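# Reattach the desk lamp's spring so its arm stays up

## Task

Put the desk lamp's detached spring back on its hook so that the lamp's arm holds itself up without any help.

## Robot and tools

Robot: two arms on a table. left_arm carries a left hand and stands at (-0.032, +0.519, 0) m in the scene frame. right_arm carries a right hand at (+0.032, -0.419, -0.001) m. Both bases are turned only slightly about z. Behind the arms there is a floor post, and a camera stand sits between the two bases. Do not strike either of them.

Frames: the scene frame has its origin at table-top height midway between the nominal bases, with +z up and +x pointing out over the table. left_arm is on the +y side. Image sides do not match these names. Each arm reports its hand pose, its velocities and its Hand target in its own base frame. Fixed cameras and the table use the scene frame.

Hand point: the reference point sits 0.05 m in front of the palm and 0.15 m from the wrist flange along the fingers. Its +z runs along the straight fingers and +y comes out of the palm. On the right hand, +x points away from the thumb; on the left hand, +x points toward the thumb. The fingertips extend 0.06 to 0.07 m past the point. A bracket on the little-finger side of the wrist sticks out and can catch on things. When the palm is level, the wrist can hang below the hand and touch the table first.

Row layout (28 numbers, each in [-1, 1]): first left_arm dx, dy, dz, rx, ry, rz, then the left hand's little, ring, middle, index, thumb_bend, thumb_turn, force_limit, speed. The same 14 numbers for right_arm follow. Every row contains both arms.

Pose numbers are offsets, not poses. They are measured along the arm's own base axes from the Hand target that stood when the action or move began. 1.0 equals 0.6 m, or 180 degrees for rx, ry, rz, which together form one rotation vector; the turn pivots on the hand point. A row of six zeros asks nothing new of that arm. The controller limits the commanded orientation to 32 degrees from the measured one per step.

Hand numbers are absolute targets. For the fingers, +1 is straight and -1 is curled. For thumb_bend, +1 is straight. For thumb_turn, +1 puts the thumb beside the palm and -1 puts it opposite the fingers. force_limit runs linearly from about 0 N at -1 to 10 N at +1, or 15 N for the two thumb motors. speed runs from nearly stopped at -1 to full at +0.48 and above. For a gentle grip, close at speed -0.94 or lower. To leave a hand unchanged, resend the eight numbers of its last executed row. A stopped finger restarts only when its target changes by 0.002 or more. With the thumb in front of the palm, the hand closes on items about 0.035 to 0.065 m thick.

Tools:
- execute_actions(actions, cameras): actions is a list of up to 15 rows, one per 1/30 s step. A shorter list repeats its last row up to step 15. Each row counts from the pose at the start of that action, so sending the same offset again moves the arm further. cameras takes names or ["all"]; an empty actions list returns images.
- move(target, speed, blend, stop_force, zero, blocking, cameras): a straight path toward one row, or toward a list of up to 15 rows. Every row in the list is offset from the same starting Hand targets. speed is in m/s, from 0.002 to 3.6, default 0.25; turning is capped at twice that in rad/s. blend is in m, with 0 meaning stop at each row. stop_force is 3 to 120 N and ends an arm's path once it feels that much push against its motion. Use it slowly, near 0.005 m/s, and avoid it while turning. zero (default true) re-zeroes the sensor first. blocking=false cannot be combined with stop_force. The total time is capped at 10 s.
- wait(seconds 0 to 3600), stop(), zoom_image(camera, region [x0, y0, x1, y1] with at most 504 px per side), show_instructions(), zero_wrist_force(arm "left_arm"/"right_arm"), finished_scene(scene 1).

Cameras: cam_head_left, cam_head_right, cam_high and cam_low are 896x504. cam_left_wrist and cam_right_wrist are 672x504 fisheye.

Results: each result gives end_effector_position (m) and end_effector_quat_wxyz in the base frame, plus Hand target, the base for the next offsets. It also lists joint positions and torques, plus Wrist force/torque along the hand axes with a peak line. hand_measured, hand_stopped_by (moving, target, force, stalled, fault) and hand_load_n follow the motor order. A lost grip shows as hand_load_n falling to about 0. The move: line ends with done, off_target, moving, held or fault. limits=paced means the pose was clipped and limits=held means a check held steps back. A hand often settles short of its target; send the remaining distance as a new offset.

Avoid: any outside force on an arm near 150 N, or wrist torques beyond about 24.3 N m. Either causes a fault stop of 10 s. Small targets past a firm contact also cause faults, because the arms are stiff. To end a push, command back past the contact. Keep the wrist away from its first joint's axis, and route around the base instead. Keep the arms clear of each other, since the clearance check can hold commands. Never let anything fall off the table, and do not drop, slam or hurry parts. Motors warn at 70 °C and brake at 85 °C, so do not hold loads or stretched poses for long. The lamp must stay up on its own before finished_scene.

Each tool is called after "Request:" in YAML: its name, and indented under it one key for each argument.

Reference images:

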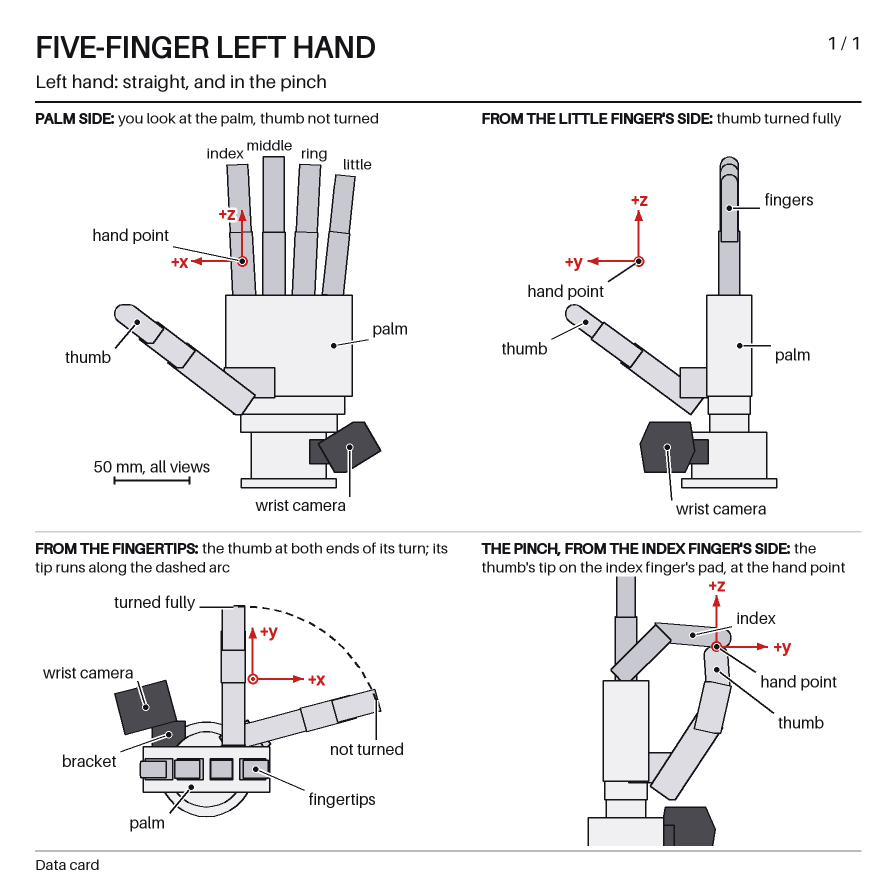

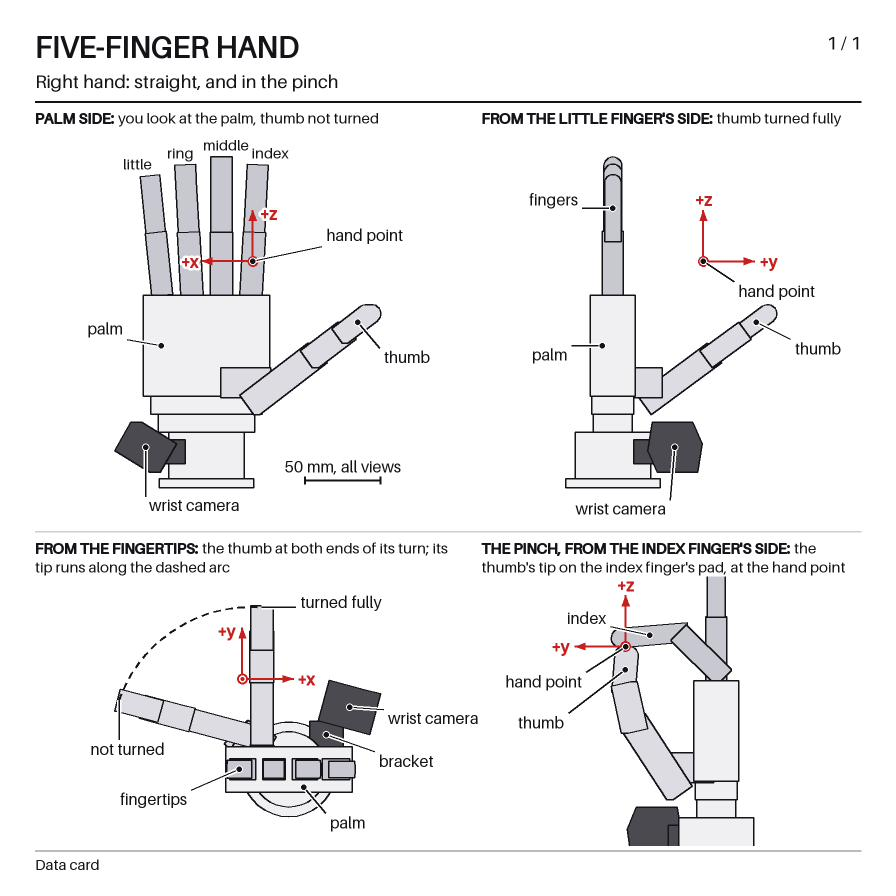

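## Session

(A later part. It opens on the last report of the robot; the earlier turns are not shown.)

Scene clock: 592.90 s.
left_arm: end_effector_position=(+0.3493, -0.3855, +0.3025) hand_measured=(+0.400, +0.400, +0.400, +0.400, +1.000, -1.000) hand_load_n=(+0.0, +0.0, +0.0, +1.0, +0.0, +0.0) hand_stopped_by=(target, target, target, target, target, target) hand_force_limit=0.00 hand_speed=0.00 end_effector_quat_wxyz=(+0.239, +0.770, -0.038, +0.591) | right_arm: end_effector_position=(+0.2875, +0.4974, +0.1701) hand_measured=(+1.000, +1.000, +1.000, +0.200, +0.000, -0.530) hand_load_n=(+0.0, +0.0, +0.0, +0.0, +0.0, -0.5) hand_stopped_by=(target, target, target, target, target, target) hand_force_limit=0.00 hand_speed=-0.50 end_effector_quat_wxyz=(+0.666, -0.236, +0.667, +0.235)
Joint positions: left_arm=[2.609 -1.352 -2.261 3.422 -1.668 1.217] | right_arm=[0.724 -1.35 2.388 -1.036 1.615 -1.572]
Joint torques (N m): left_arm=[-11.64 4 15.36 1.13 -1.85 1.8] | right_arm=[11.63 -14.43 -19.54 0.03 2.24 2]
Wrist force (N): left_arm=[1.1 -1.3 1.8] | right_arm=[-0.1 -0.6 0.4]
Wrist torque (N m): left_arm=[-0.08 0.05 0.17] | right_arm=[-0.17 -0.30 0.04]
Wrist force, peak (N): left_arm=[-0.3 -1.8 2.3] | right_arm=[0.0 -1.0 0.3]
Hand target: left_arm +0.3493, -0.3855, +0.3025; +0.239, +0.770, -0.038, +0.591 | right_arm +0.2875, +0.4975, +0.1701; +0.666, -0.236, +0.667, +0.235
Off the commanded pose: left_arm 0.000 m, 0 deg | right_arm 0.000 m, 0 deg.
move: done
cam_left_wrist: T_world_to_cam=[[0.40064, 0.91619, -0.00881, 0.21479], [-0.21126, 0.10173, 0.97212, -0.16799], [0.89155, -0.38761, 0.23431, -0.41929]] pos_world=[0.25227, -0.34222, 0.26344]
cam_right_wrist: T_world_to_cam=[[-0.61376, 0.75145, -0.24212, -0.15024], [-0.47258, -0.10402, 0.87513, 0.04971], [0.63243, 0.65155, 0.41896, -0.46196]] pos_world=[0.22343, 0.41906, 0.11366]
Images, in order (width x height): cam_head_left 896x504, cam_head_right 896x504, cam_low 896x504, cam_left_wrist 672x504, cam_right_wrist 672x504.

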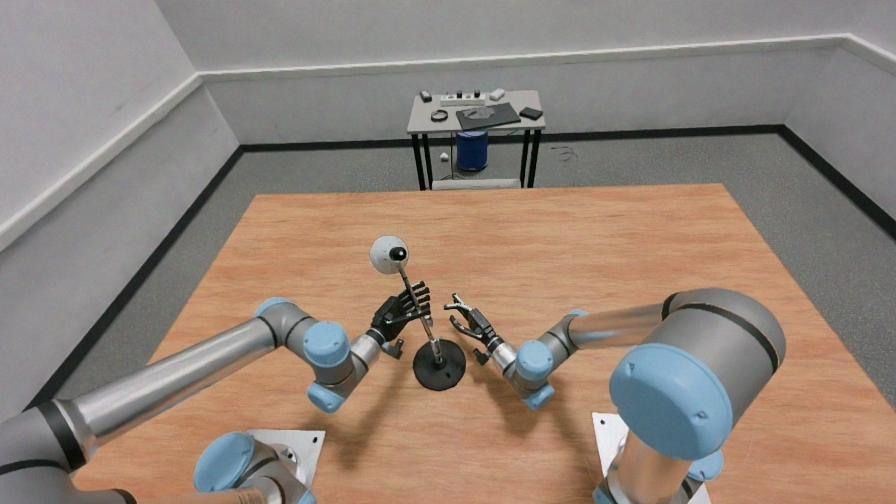

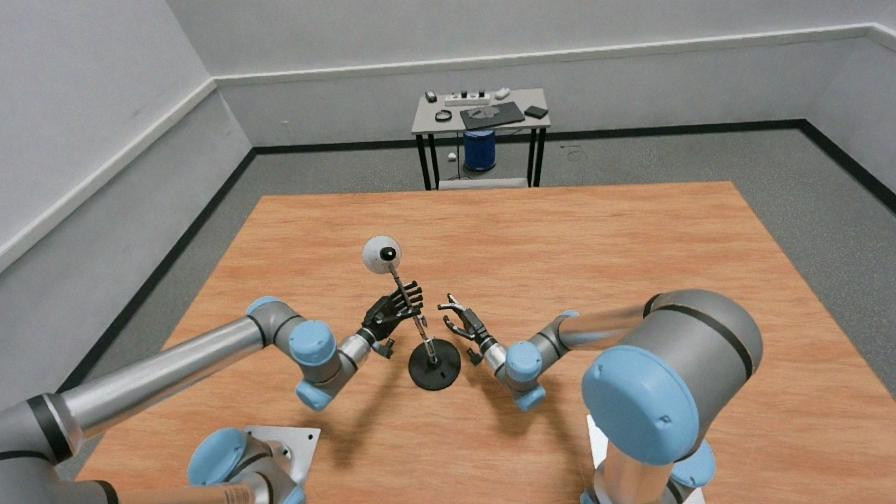

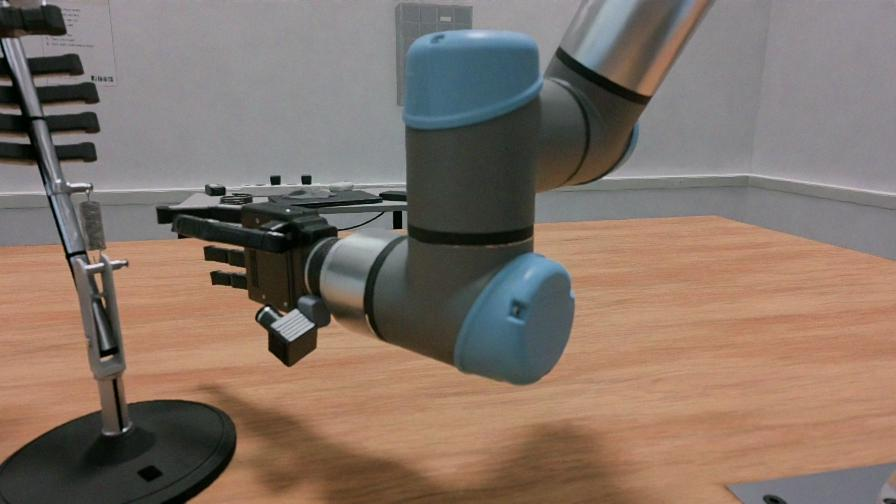

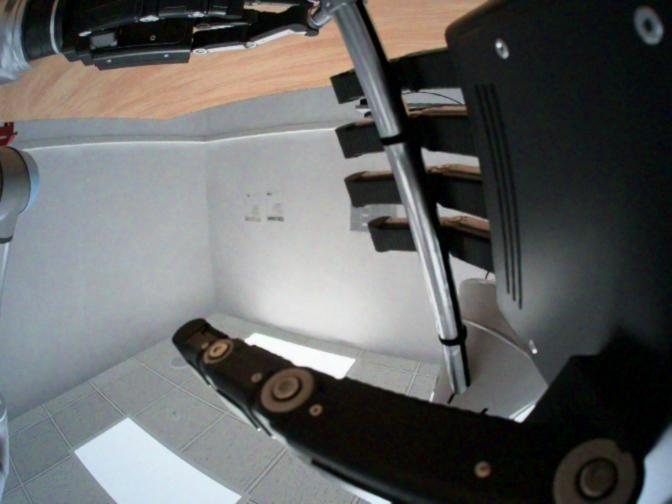

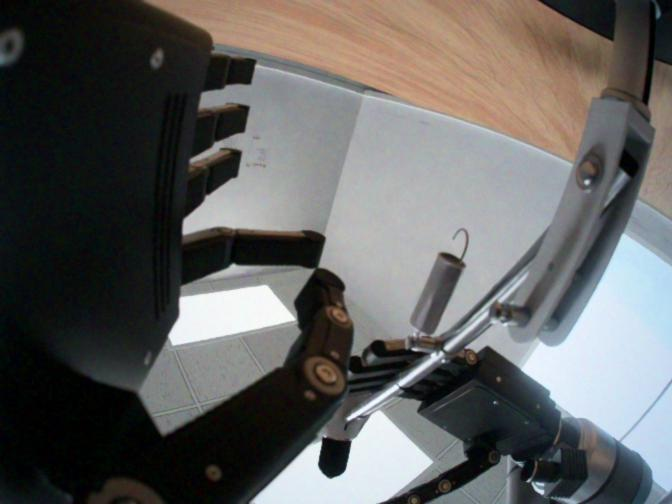

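Request:
move:
  target:
    - [0,0,0,0,0,0,0.4,0.4,0.4,0.4,1,-1,0,0,-0.0450,0.0557,0,0,0,0,1,1,1,0.2,0,-0.53,0,-0.5]
  speed: 0.04
  stop_force: 3
  cameras: ["cam_head_left","cam_head_right","cam_low","cam_right_wrist","cam_left_wrist"]

Request:
zoom_image:
  camera: "cam_right_wrist"
  region: [220, 180, 470, 380]

Request:
zoom_image:
  camera: "cam_low"
  region: [60, 150, 180, 290]

Request:
zoom_image:
  camera: "cam_head_left"
  region: [400, 290, 470, 360]

Request:
zoom_image:
  camera: "cam_head_right"
  region: [390, 290, 460, 360]

Scene clock: 634.90 s.
left_arm: end_effector_position=(+0.3493, -0.3855, +0.3025) hand_measured=(+0.400, +0.400, +0.400, +0.400, +1.000, -1.000) hand_load_n=(+0.0, +0.0, +0.0, +1.0, +0.0, +0.0) hand_stopped_by=(target, target, target, target, target, target) hand_force_limit=0.00 hand_speed=0.00 end_effector_quat_wxyz=(+0.239, +0.770, -0.038, +0.591) | right_arm: end_effector_position=(+0.2605, +0.5309, +0.1701) hand_measured=(+1.000, +1.000, +1.000, +0.200, +0.000, -0.530) hand_load_n=(+0.0, +0.0, +0.0, +0.0, +0.0, -0.5) hand_stopped_by=(target, target, target, target, target, target) hand_force_limit=0.00 hand_speed=-0.50 end_effector_quat_wxyz=(+0.666, -0.236, +0.667, +0.235)
Joint positions: left_arm=[2.609 -1.352 -2.261 3.422 -1.668 1.217] | right_arm=[0.864 -1.309 2.327 -1.016 1.756 -1.572]
Joint torques (N m): left_arm=[-11.91 4.57 15.6 1.05 -1.58 1.73] | right_arm=[11.48 -16.31 -19.23 0.38 2.62 1.97]
Wrist force (N): left_arm=[0.6 -1.5 1.6] | right_arm=[0.0 -0.4 0.3]
Wrist torque (N m): left_arm=[-0.09 0.09 0.15] | right_arm=[-0.14 -0.34 0.06]
Wrist force, peak (N): left_arm=[-0.5 -1.8 2.3] | right_arm=[0.2 -0.9 0.2]
Hand target: left_arm +0.3493, -0.3855, +0.3025; +0.239, +0.770, -0.038, +0.591 | right_arm +0.2605, +0.5309, +0.1701; +0.666, -0.236, +0.667, +0.235
Off the commanded pose: left_arm 0.000 m, 0 deg | right_arm 0.000 m, 0 deg.
move: done
cam_left_wrist: T_world_to_cam=[[0.40064, 0.91619, -0.00881, 0.21479], [-0.21126, 0.10173, 0.97212, -0.16799], [0.89155, -0.38761, 0.23431, -0.41929]] pos_world=[0.25227, -0.34222, 0.26344]
cam_right_wrist: T_world_to_cam=[[-0.61376, 0.75145, -0.24212, -0.19205], [-0.47258, -0.10402, 0.87513, 0.04039], [0.63243, 0.65155, 0.41896, -0.46665]] pos_world=[0.19634, 0.45256, 0.11366]
Images, in order (width x height): cam_head_left 896x504, cam_head_right 896x504, cam_low 896x504, cam_left_wrist 672x504, cam_right_wrist 672x504.

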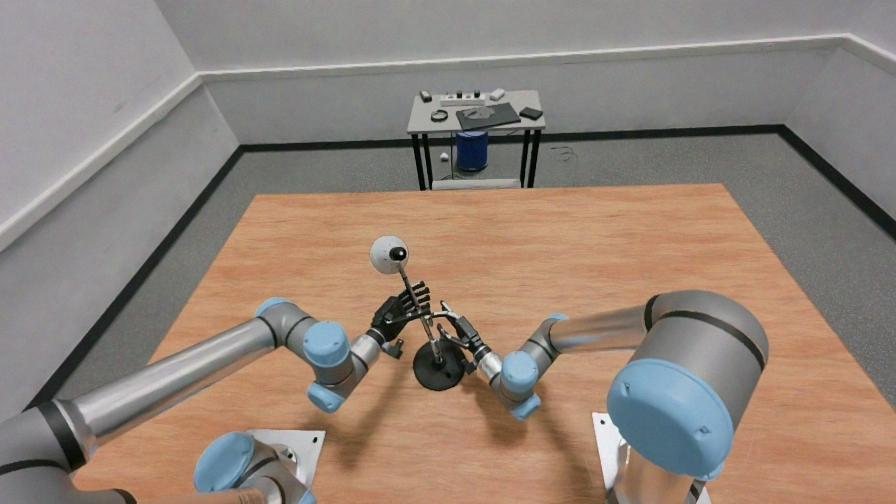

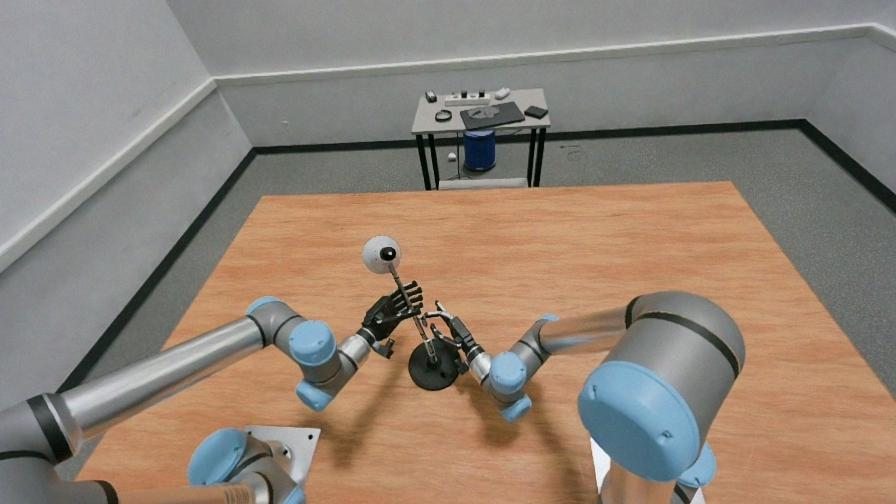

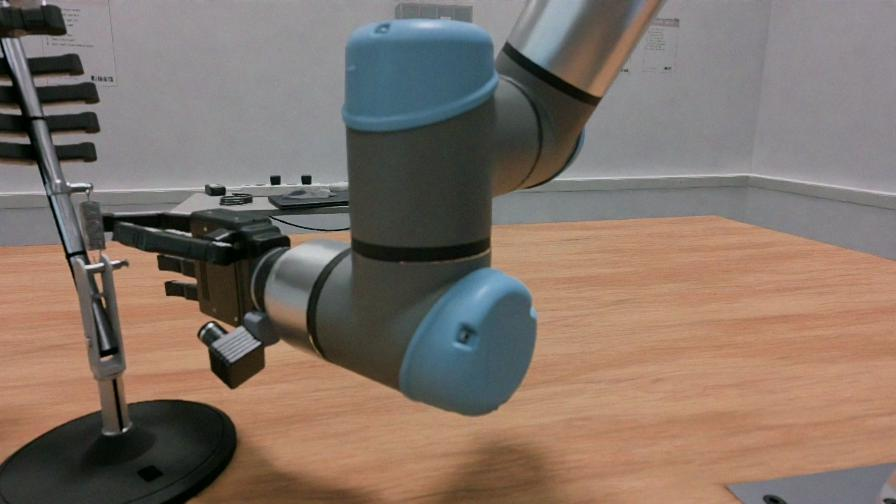

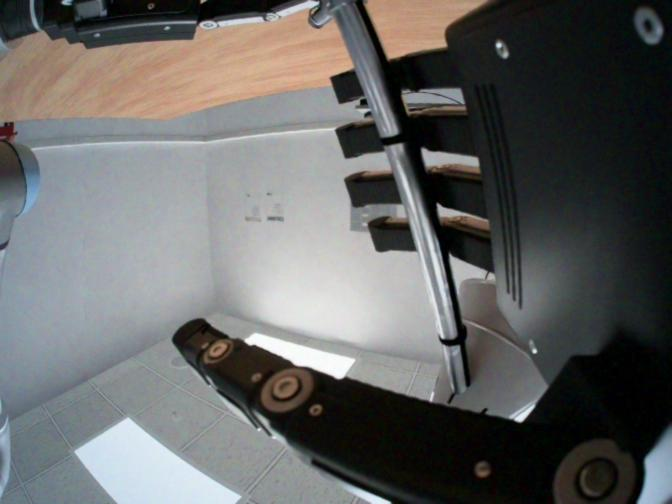

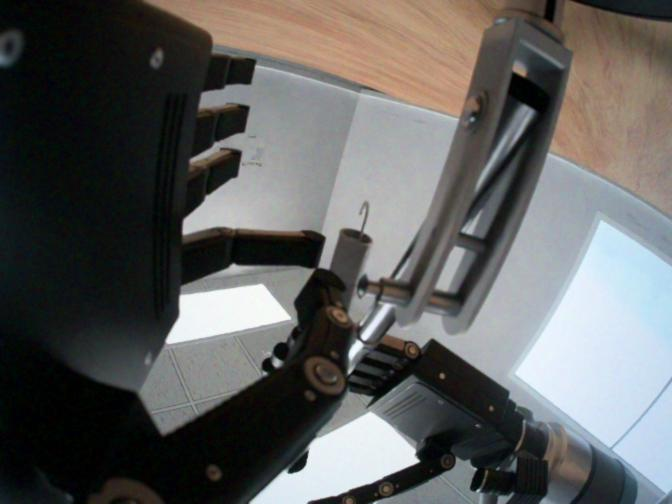

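Scaled by 2.016 from the camera's image (finer frame: 960x720).

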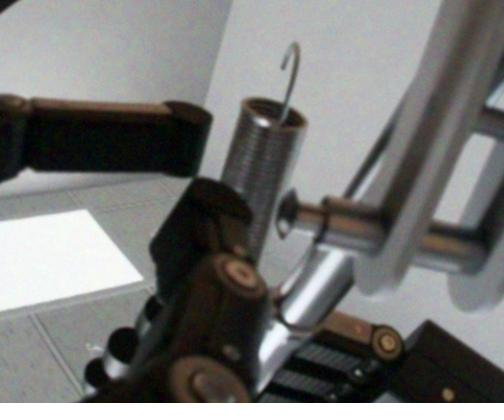

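Scaled by 3.600.

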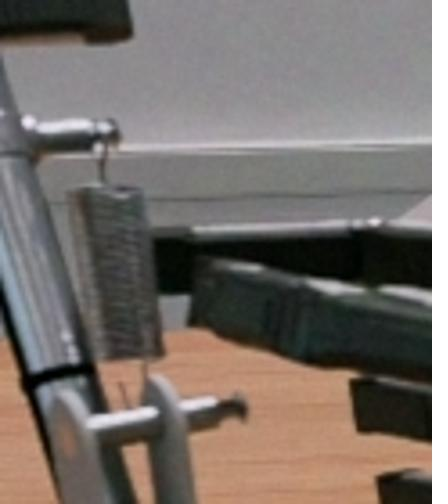

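Scaled by 7.200.

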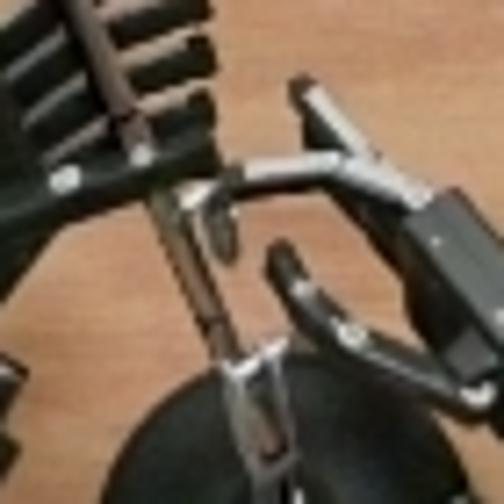

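Scaled by 7.200.

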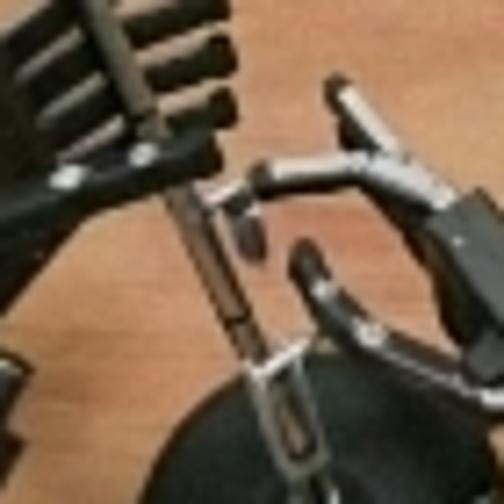

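Request:
move:
  target:
    - [0,0,0,0,0,0,0.4,0.4,0.4,0.4,1,-1,0,0,-0.0141,0.0175,0,0,0,0,1,1,1,0.2,0,-0.53,0,-0.5]
  speed: 0.02
  stop_force: 3
  cameras: ["cam_head_left","cam_head_right","cam_low","cam_right_wrist"]

Request:
zoom_image:
  camera: "cam_right_wrist"
  region: [220, 180, 470, 380]

Request:
zoom_image:
  camera: "cam_low"
  region: [60, 150, 180, 290]

Request:
zoom_image:
  camera: "cam_head_left"
  region: [400, 290, 470, 360]

Request:
zoom_image:
  camera: "cam_head_right"
  region: [390, 290, 460, 360]

Scene clock: 651.97 s.
left_arm: end_effector_position=(+0.3493, -0.3855, +0.3025) hand_measured=(+0.400, +0.400, +0.400, +0.400, +1.000, -1.000) hand_load_n=(+0.5, +0.0, +0.0, +0.5, +0.0, +0.0) hand_stopped_by=(target, target, target, target, target, target) hand_force_limit=0.00 hand_speed=0.00 end_effector_quat_wxyz=(+0.239, +0.770, -0.038, +0.591) | right_arm: end_effector_position=(+0.2520, +0.5414, +0.1701) hand_measured=(+1.000, +1.000, +1.000, +0.200, +0.000, -0.530) hand_load_n=(+0.0, +0.0, +0.0, +0.0, +0.0, +0.0) hand_stopped_by=(target, target, target, target, target, target) hand_force_limit=0.00 hand_speed=-0.50 end_effector_quat_wxyz=(+0.666, -0.236, +0.667, +0.235)
Joint positions: left_arm=[2.609 -1.352 -2.261 3.422 -1.668 1.217] | right_arm=[0.906 -1.295 2.305 -1.008 1.797 -1.572]
Joint torques (N m): left_arm=[-10.69 3.61 16.86 1.13 -1.43 1.67] | right_arm=[11.01 -16.04 -19.13 0.28 2.58 2.03]
Wrist force (N): left_arm=[-0.4 -1.6 1.9] | right_arm=[0.2 -0.6 0.3]
Wrist torque (N m): left_arm=[-0.07 0.12 0.14] | right_arm=[-0.17 -0.35 0.05]
Wrist force, peak (N): left_arm=[-0.6 -2.0 2.1] | right_arm=[0.2 -0.8 0.4]
Hand target: left_arm +0.3493, -0.3855, +0.3025; +0.239, +0.770, -0.038, +0.591 | right_arm +0.2520, +0.5414, +0.1701; +0.666, -0.236, +0.667, +0.235
Off the commanded pose: left_arm 0.000 m, 0 deg | right_arm 0.000 m, 0 deg.
move: done
cam_right_wrist: T_world_to_cam=[[-0.61376, 0.75145, -0.24212, -0.20509], [-0.47258, -0.10402, 0.87513, 0.03751], [0.63243, 0.65155, 0.41896, -0.46818]] pos_world=[0.18793, 0.46306, 0.11366]

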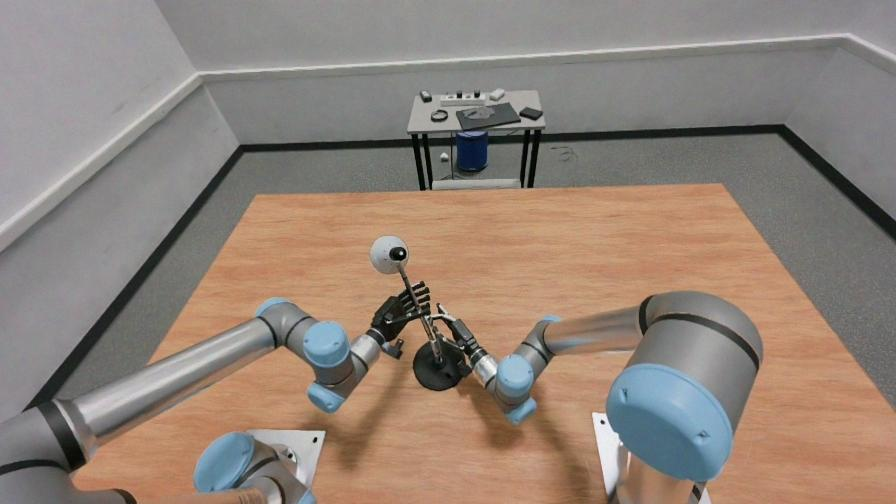

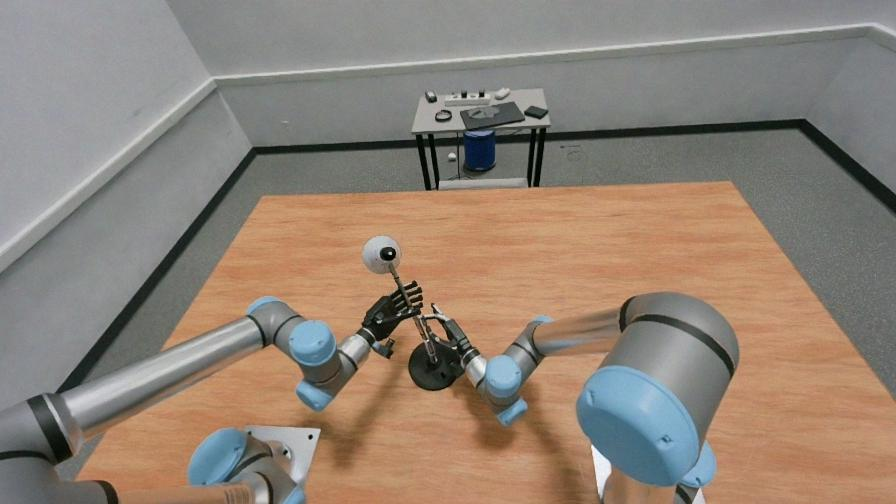

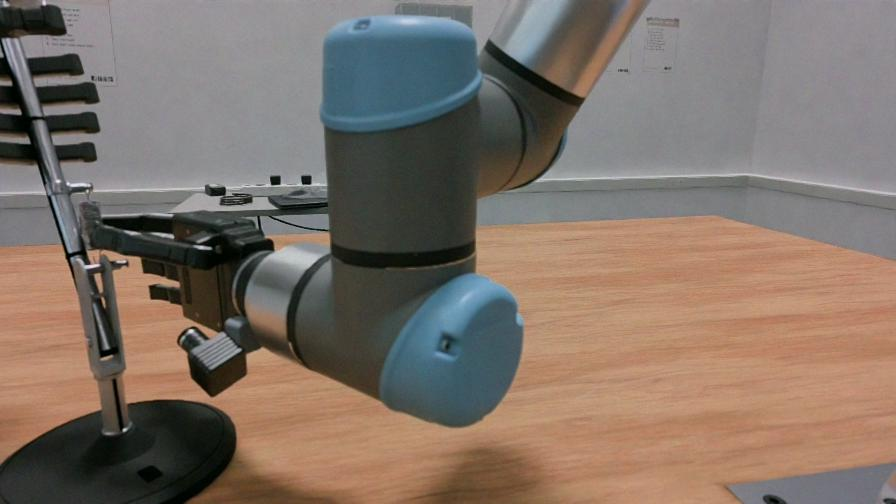

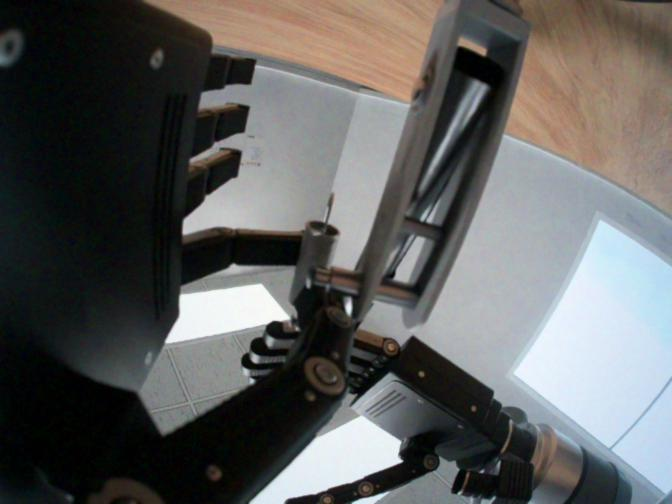

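Scaled by 2.016 from the camera's image (finer frame: 960x720).

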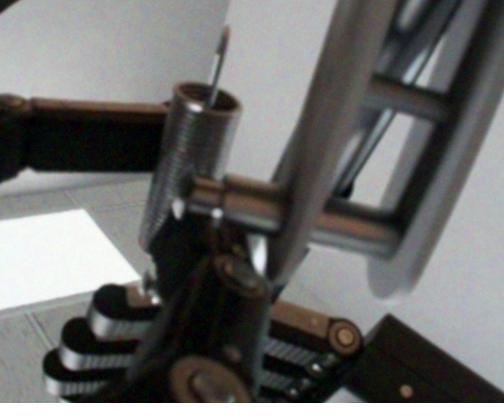

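Scaled by 3.600.

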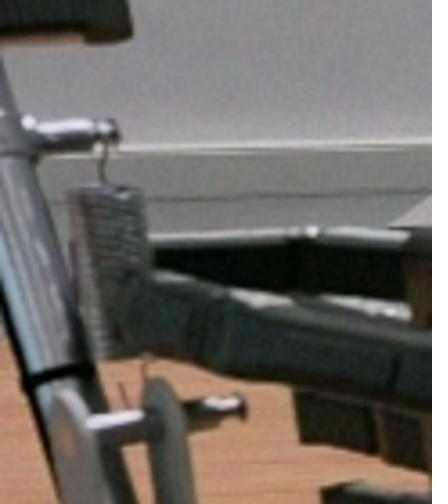

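Scaled by 7.200.

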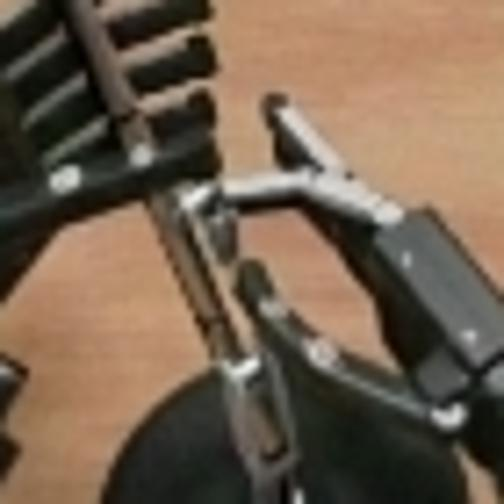

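Scaled by 7.200.

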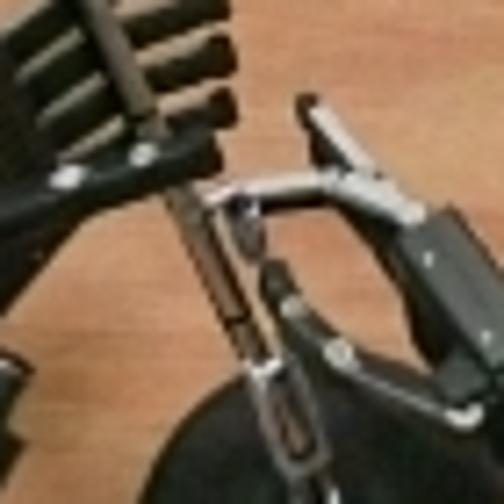

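Request:
execute_actions:
  actions:
    - [[0,0,0,0,0,0,0.4,0.4,0.4,0.4,1,-1,0,0,0,0,0,0,0,0,1,1,1,0.1,0,-0.53,0,-0.9]]
  cameras: ["cam_low","cam_right_wrist","cam_head_left"]

Scene clock: 671.57 s.
left_arm: end_effector_position=(+0.3493, -0.3855, +0.3025) hand_measured=(+0.400, +0.400, +0.400, +0.400, +1.000, -1.000) hand_load_n=(+0.0, +0.0, +0.0, +1.0, +0.0, -0.5) hand_stopped_by=(target, target, target, target, target, target) hand_force_limit=0.00 hand_speed=0.00 end_effector_quat_wxyz=(+0.239, +0.770, -0.038, +0.591) | right_arm: end_effector_position=(+0.2520, +0.5414, +0.1701) hand_measured=(+1.000, +1.000, +1.000, +0.100, +0.000, -0.530) hand_load_n=(+0.0, +0.0, +0.0, +0.0, +0.0, +0.0) hand_stopped_by=(target, target, target, target, target, target) hand_force_limit=0.00 hand_speed=-0.90 end_effector_quat_wxyz=(+0.666, -0.236, +0.667, +0.235)
Joint positions: left_arm=[2.609 -1.352 -2.261 3.422 -1.668 1.217] | right_arm=[0.906 -1.295 2.305 -1.008 1.797 -1.572]
Joint torques (N m): left_arm=[-11.29 3.89 16.49 1.08 -1.68 1.8] | right_arm=[11.02 -16.81 -19.28 0.26 2.53 1.96]
Wrist force (N): left_arm=[0.7 -1.2 1.8] | right_arm=[0.0 -0.6 0.5]
Wrist torque (N m): left_arm=[-0.07 0.13 0.13] | right_arm=[-0.18 -0.33 0.04]
Wrist force, peak (N): left_arm=[-0.6 -1.9 2.1] | right_arm=[0.1 -0.7 0.5]
Hand target: left_arm +0.3493, -0.3855, +0.3025; +0.239, +0.770, -0.038, +0.591 | right_arm +0.2520, +0.5414, +0.1701; +0.666, -0.236, +0.667, +0.235
Off the commanded pose: left_arm 0.000 m, 0 deg | right_arm 0.000 m, 0 deg.
cam_right_wrist: T_world_to_cam=[[-0.61376, 0.75145, -0.24212, -0.20509], [-0.47258, -0.10402, 0.87513, 0.03751], [0.63243, 0.65155, 0.41896, -0.46818]] pos_world=[0.18793, 0.46306, 0.11366]
Images, in order (width x height): cam_head_left 896x504, cam_low 896x504, cam_right_wrist 672x504.

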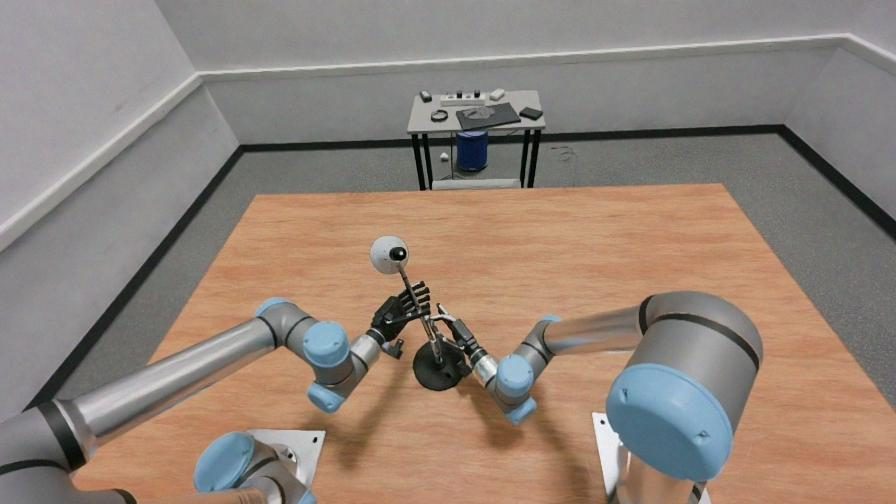

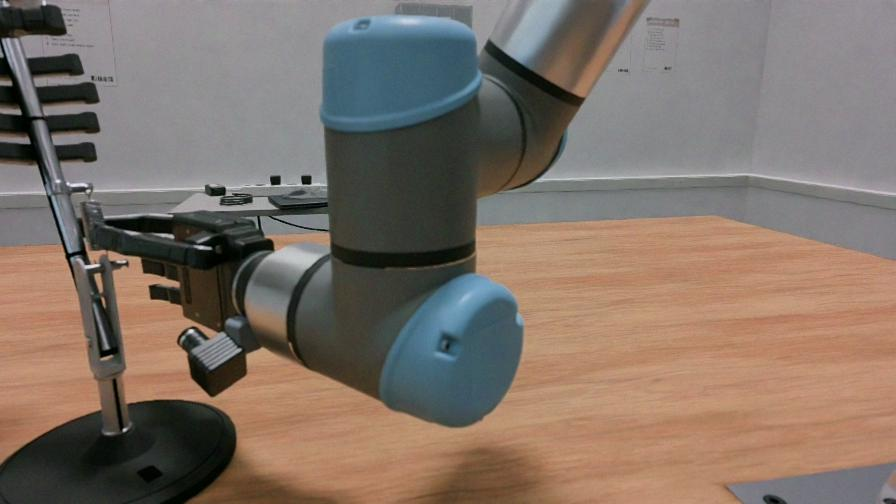

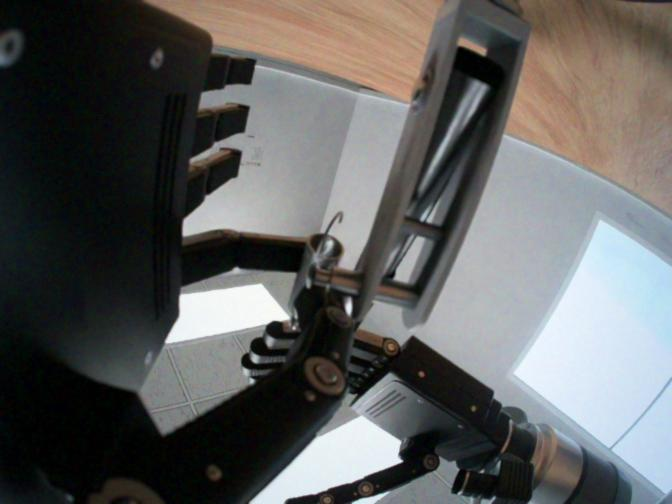

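Request:
zoom_image:
  camera: "cam_right_wrist"
  region: [240, 180, 460, 380]

Request:
zoom_image:
  camera: "cam_low"
  region: [60, 160, 180, 290]

Scaled by 2.291 from the camera's image (finer frame: 960x720).

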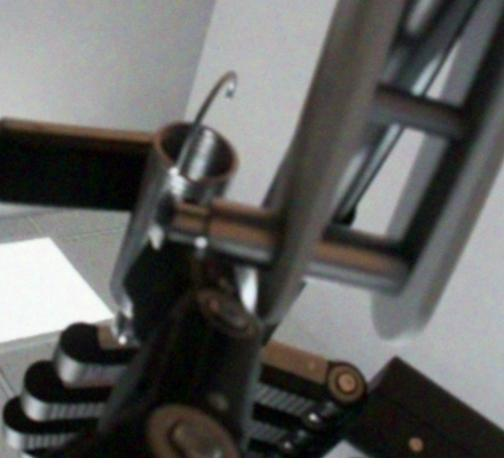

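Scaled by 3.877.

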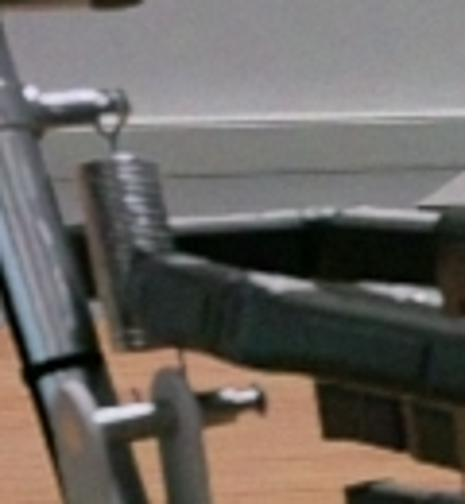

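Request:
execute_actions:
  actions:
    - [[0,0,0,0,0,0,0.4,0.4,0.4,0.4,1,-1,0,0,0,0,0,0,0,0,1,1,1,0.0,0,-0.53,0,-0.9]]
  cameras: ["cam_low","cam_right_wrist"]

Request:
zoom_image:
  camera: "cam_right_wrist"
  region: [240, 180, 460, 380]

Request:
zoom_image:
  camera: "cam_low"
  region: [60, 160, 180, 290]

Scene clock: 681.27 s.
left_arm: end_effector_position=(+0.3493, -0.3855, +0.3025) hand_measured=(+0.400, +0.400, +0.400, +0.400, +1.000, -1.000) hand_load_n=(+0.0, +0.0, +0.0, +0.5, +0.0, -0.5) hand_stopped_by=(target, target, target, target, target, target) hand_force_limit=0.00 hand_speed=0.00 end_effector_quat_wxyz=(+0.239, +0.770, -0.038, +0.591) | right_arm: end_effector_position=(+0.2520, +0.5414, +0.1701) hand_measured=(+1.000, +1.000, +1.000, +0.002, +0.000, -0.530) hand_load_n=(+0.0, +0.0, +0.0, +4.5, +0.5, +0.0) hand_stopped_by=(target, target, target, target, target, target) hand_force_limit=0.00 hand_speed=-0.90 end_effector_quat_wxyz=(+0.666, -0.236, +0.667, +0.235)
Joint positions: left_arm=[2.609 -1.352 -2.261 3.422 -1.668 1.217] | right_arm=[0.906 -1.295 2.305 -1.008 1.797 -1.572]
Joint torques (N m): left_arm=[-11.39 4.69 15.9 1.3 -1.93 1.68] | right_arm=[10.54 -17.14 -18.91 0.14 2.3 2.07]
Wrist force (N): left_arm=[0.9 -0.9 1.5] | right_arm=[-0.6 -1.0 1.0]
Wrist torque (N m): left_arm=[-0.04 0.08 0.15] | right_arm=[-0.20 -0.30 0.04]
Wrist force, peak (N): left_arm=[-0.3 -2.0 2.2] | right_arm=[-0.1 -1.3 1.4]
Hand target: left_arm +0.3493, -0.3855, +0.3025; +0.239, +0.770, -0.038, +0.591 | right_arm +0.2520, +0.5414, +0.1701; +0.666, -0.236, +0.667, +0.235
Off the commanded pose: left_arm 0.000 m, 0 deg | right_arm 0.000 m, 0 deg.
cam_right_wrist: T_world_to_cam=[[-0.61376, 0.75145, -0.24212, -0.20509], [-0.47258, -0.10402, 0.87513, 0.03751], [0.63243, 0.65155, 0.41896, -0.46818]] pos_world=[0.18793, 0.46306, 0.11366]

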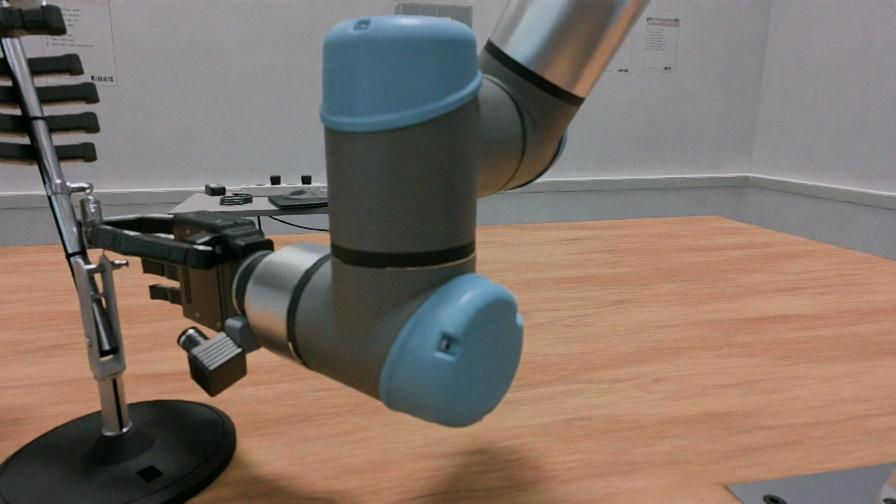

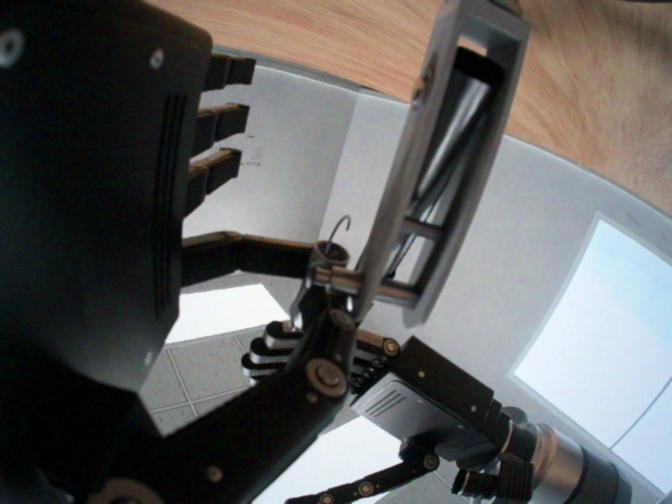

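Scaled by 2.291 from the camera's image (finer frame: 960x720).

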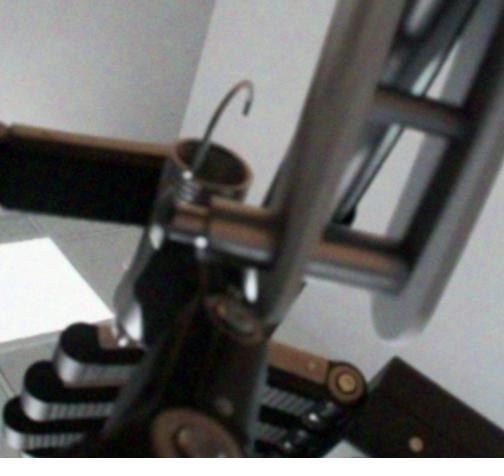

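Scaled by 3.877.

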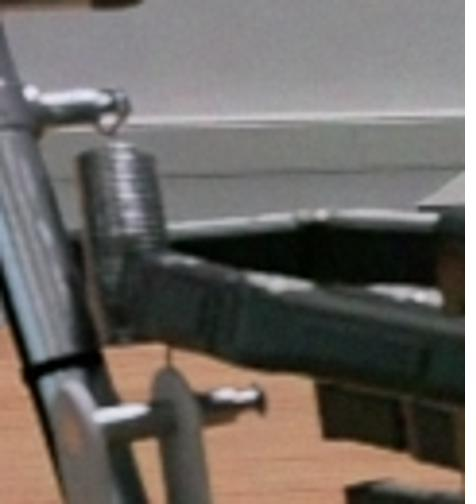

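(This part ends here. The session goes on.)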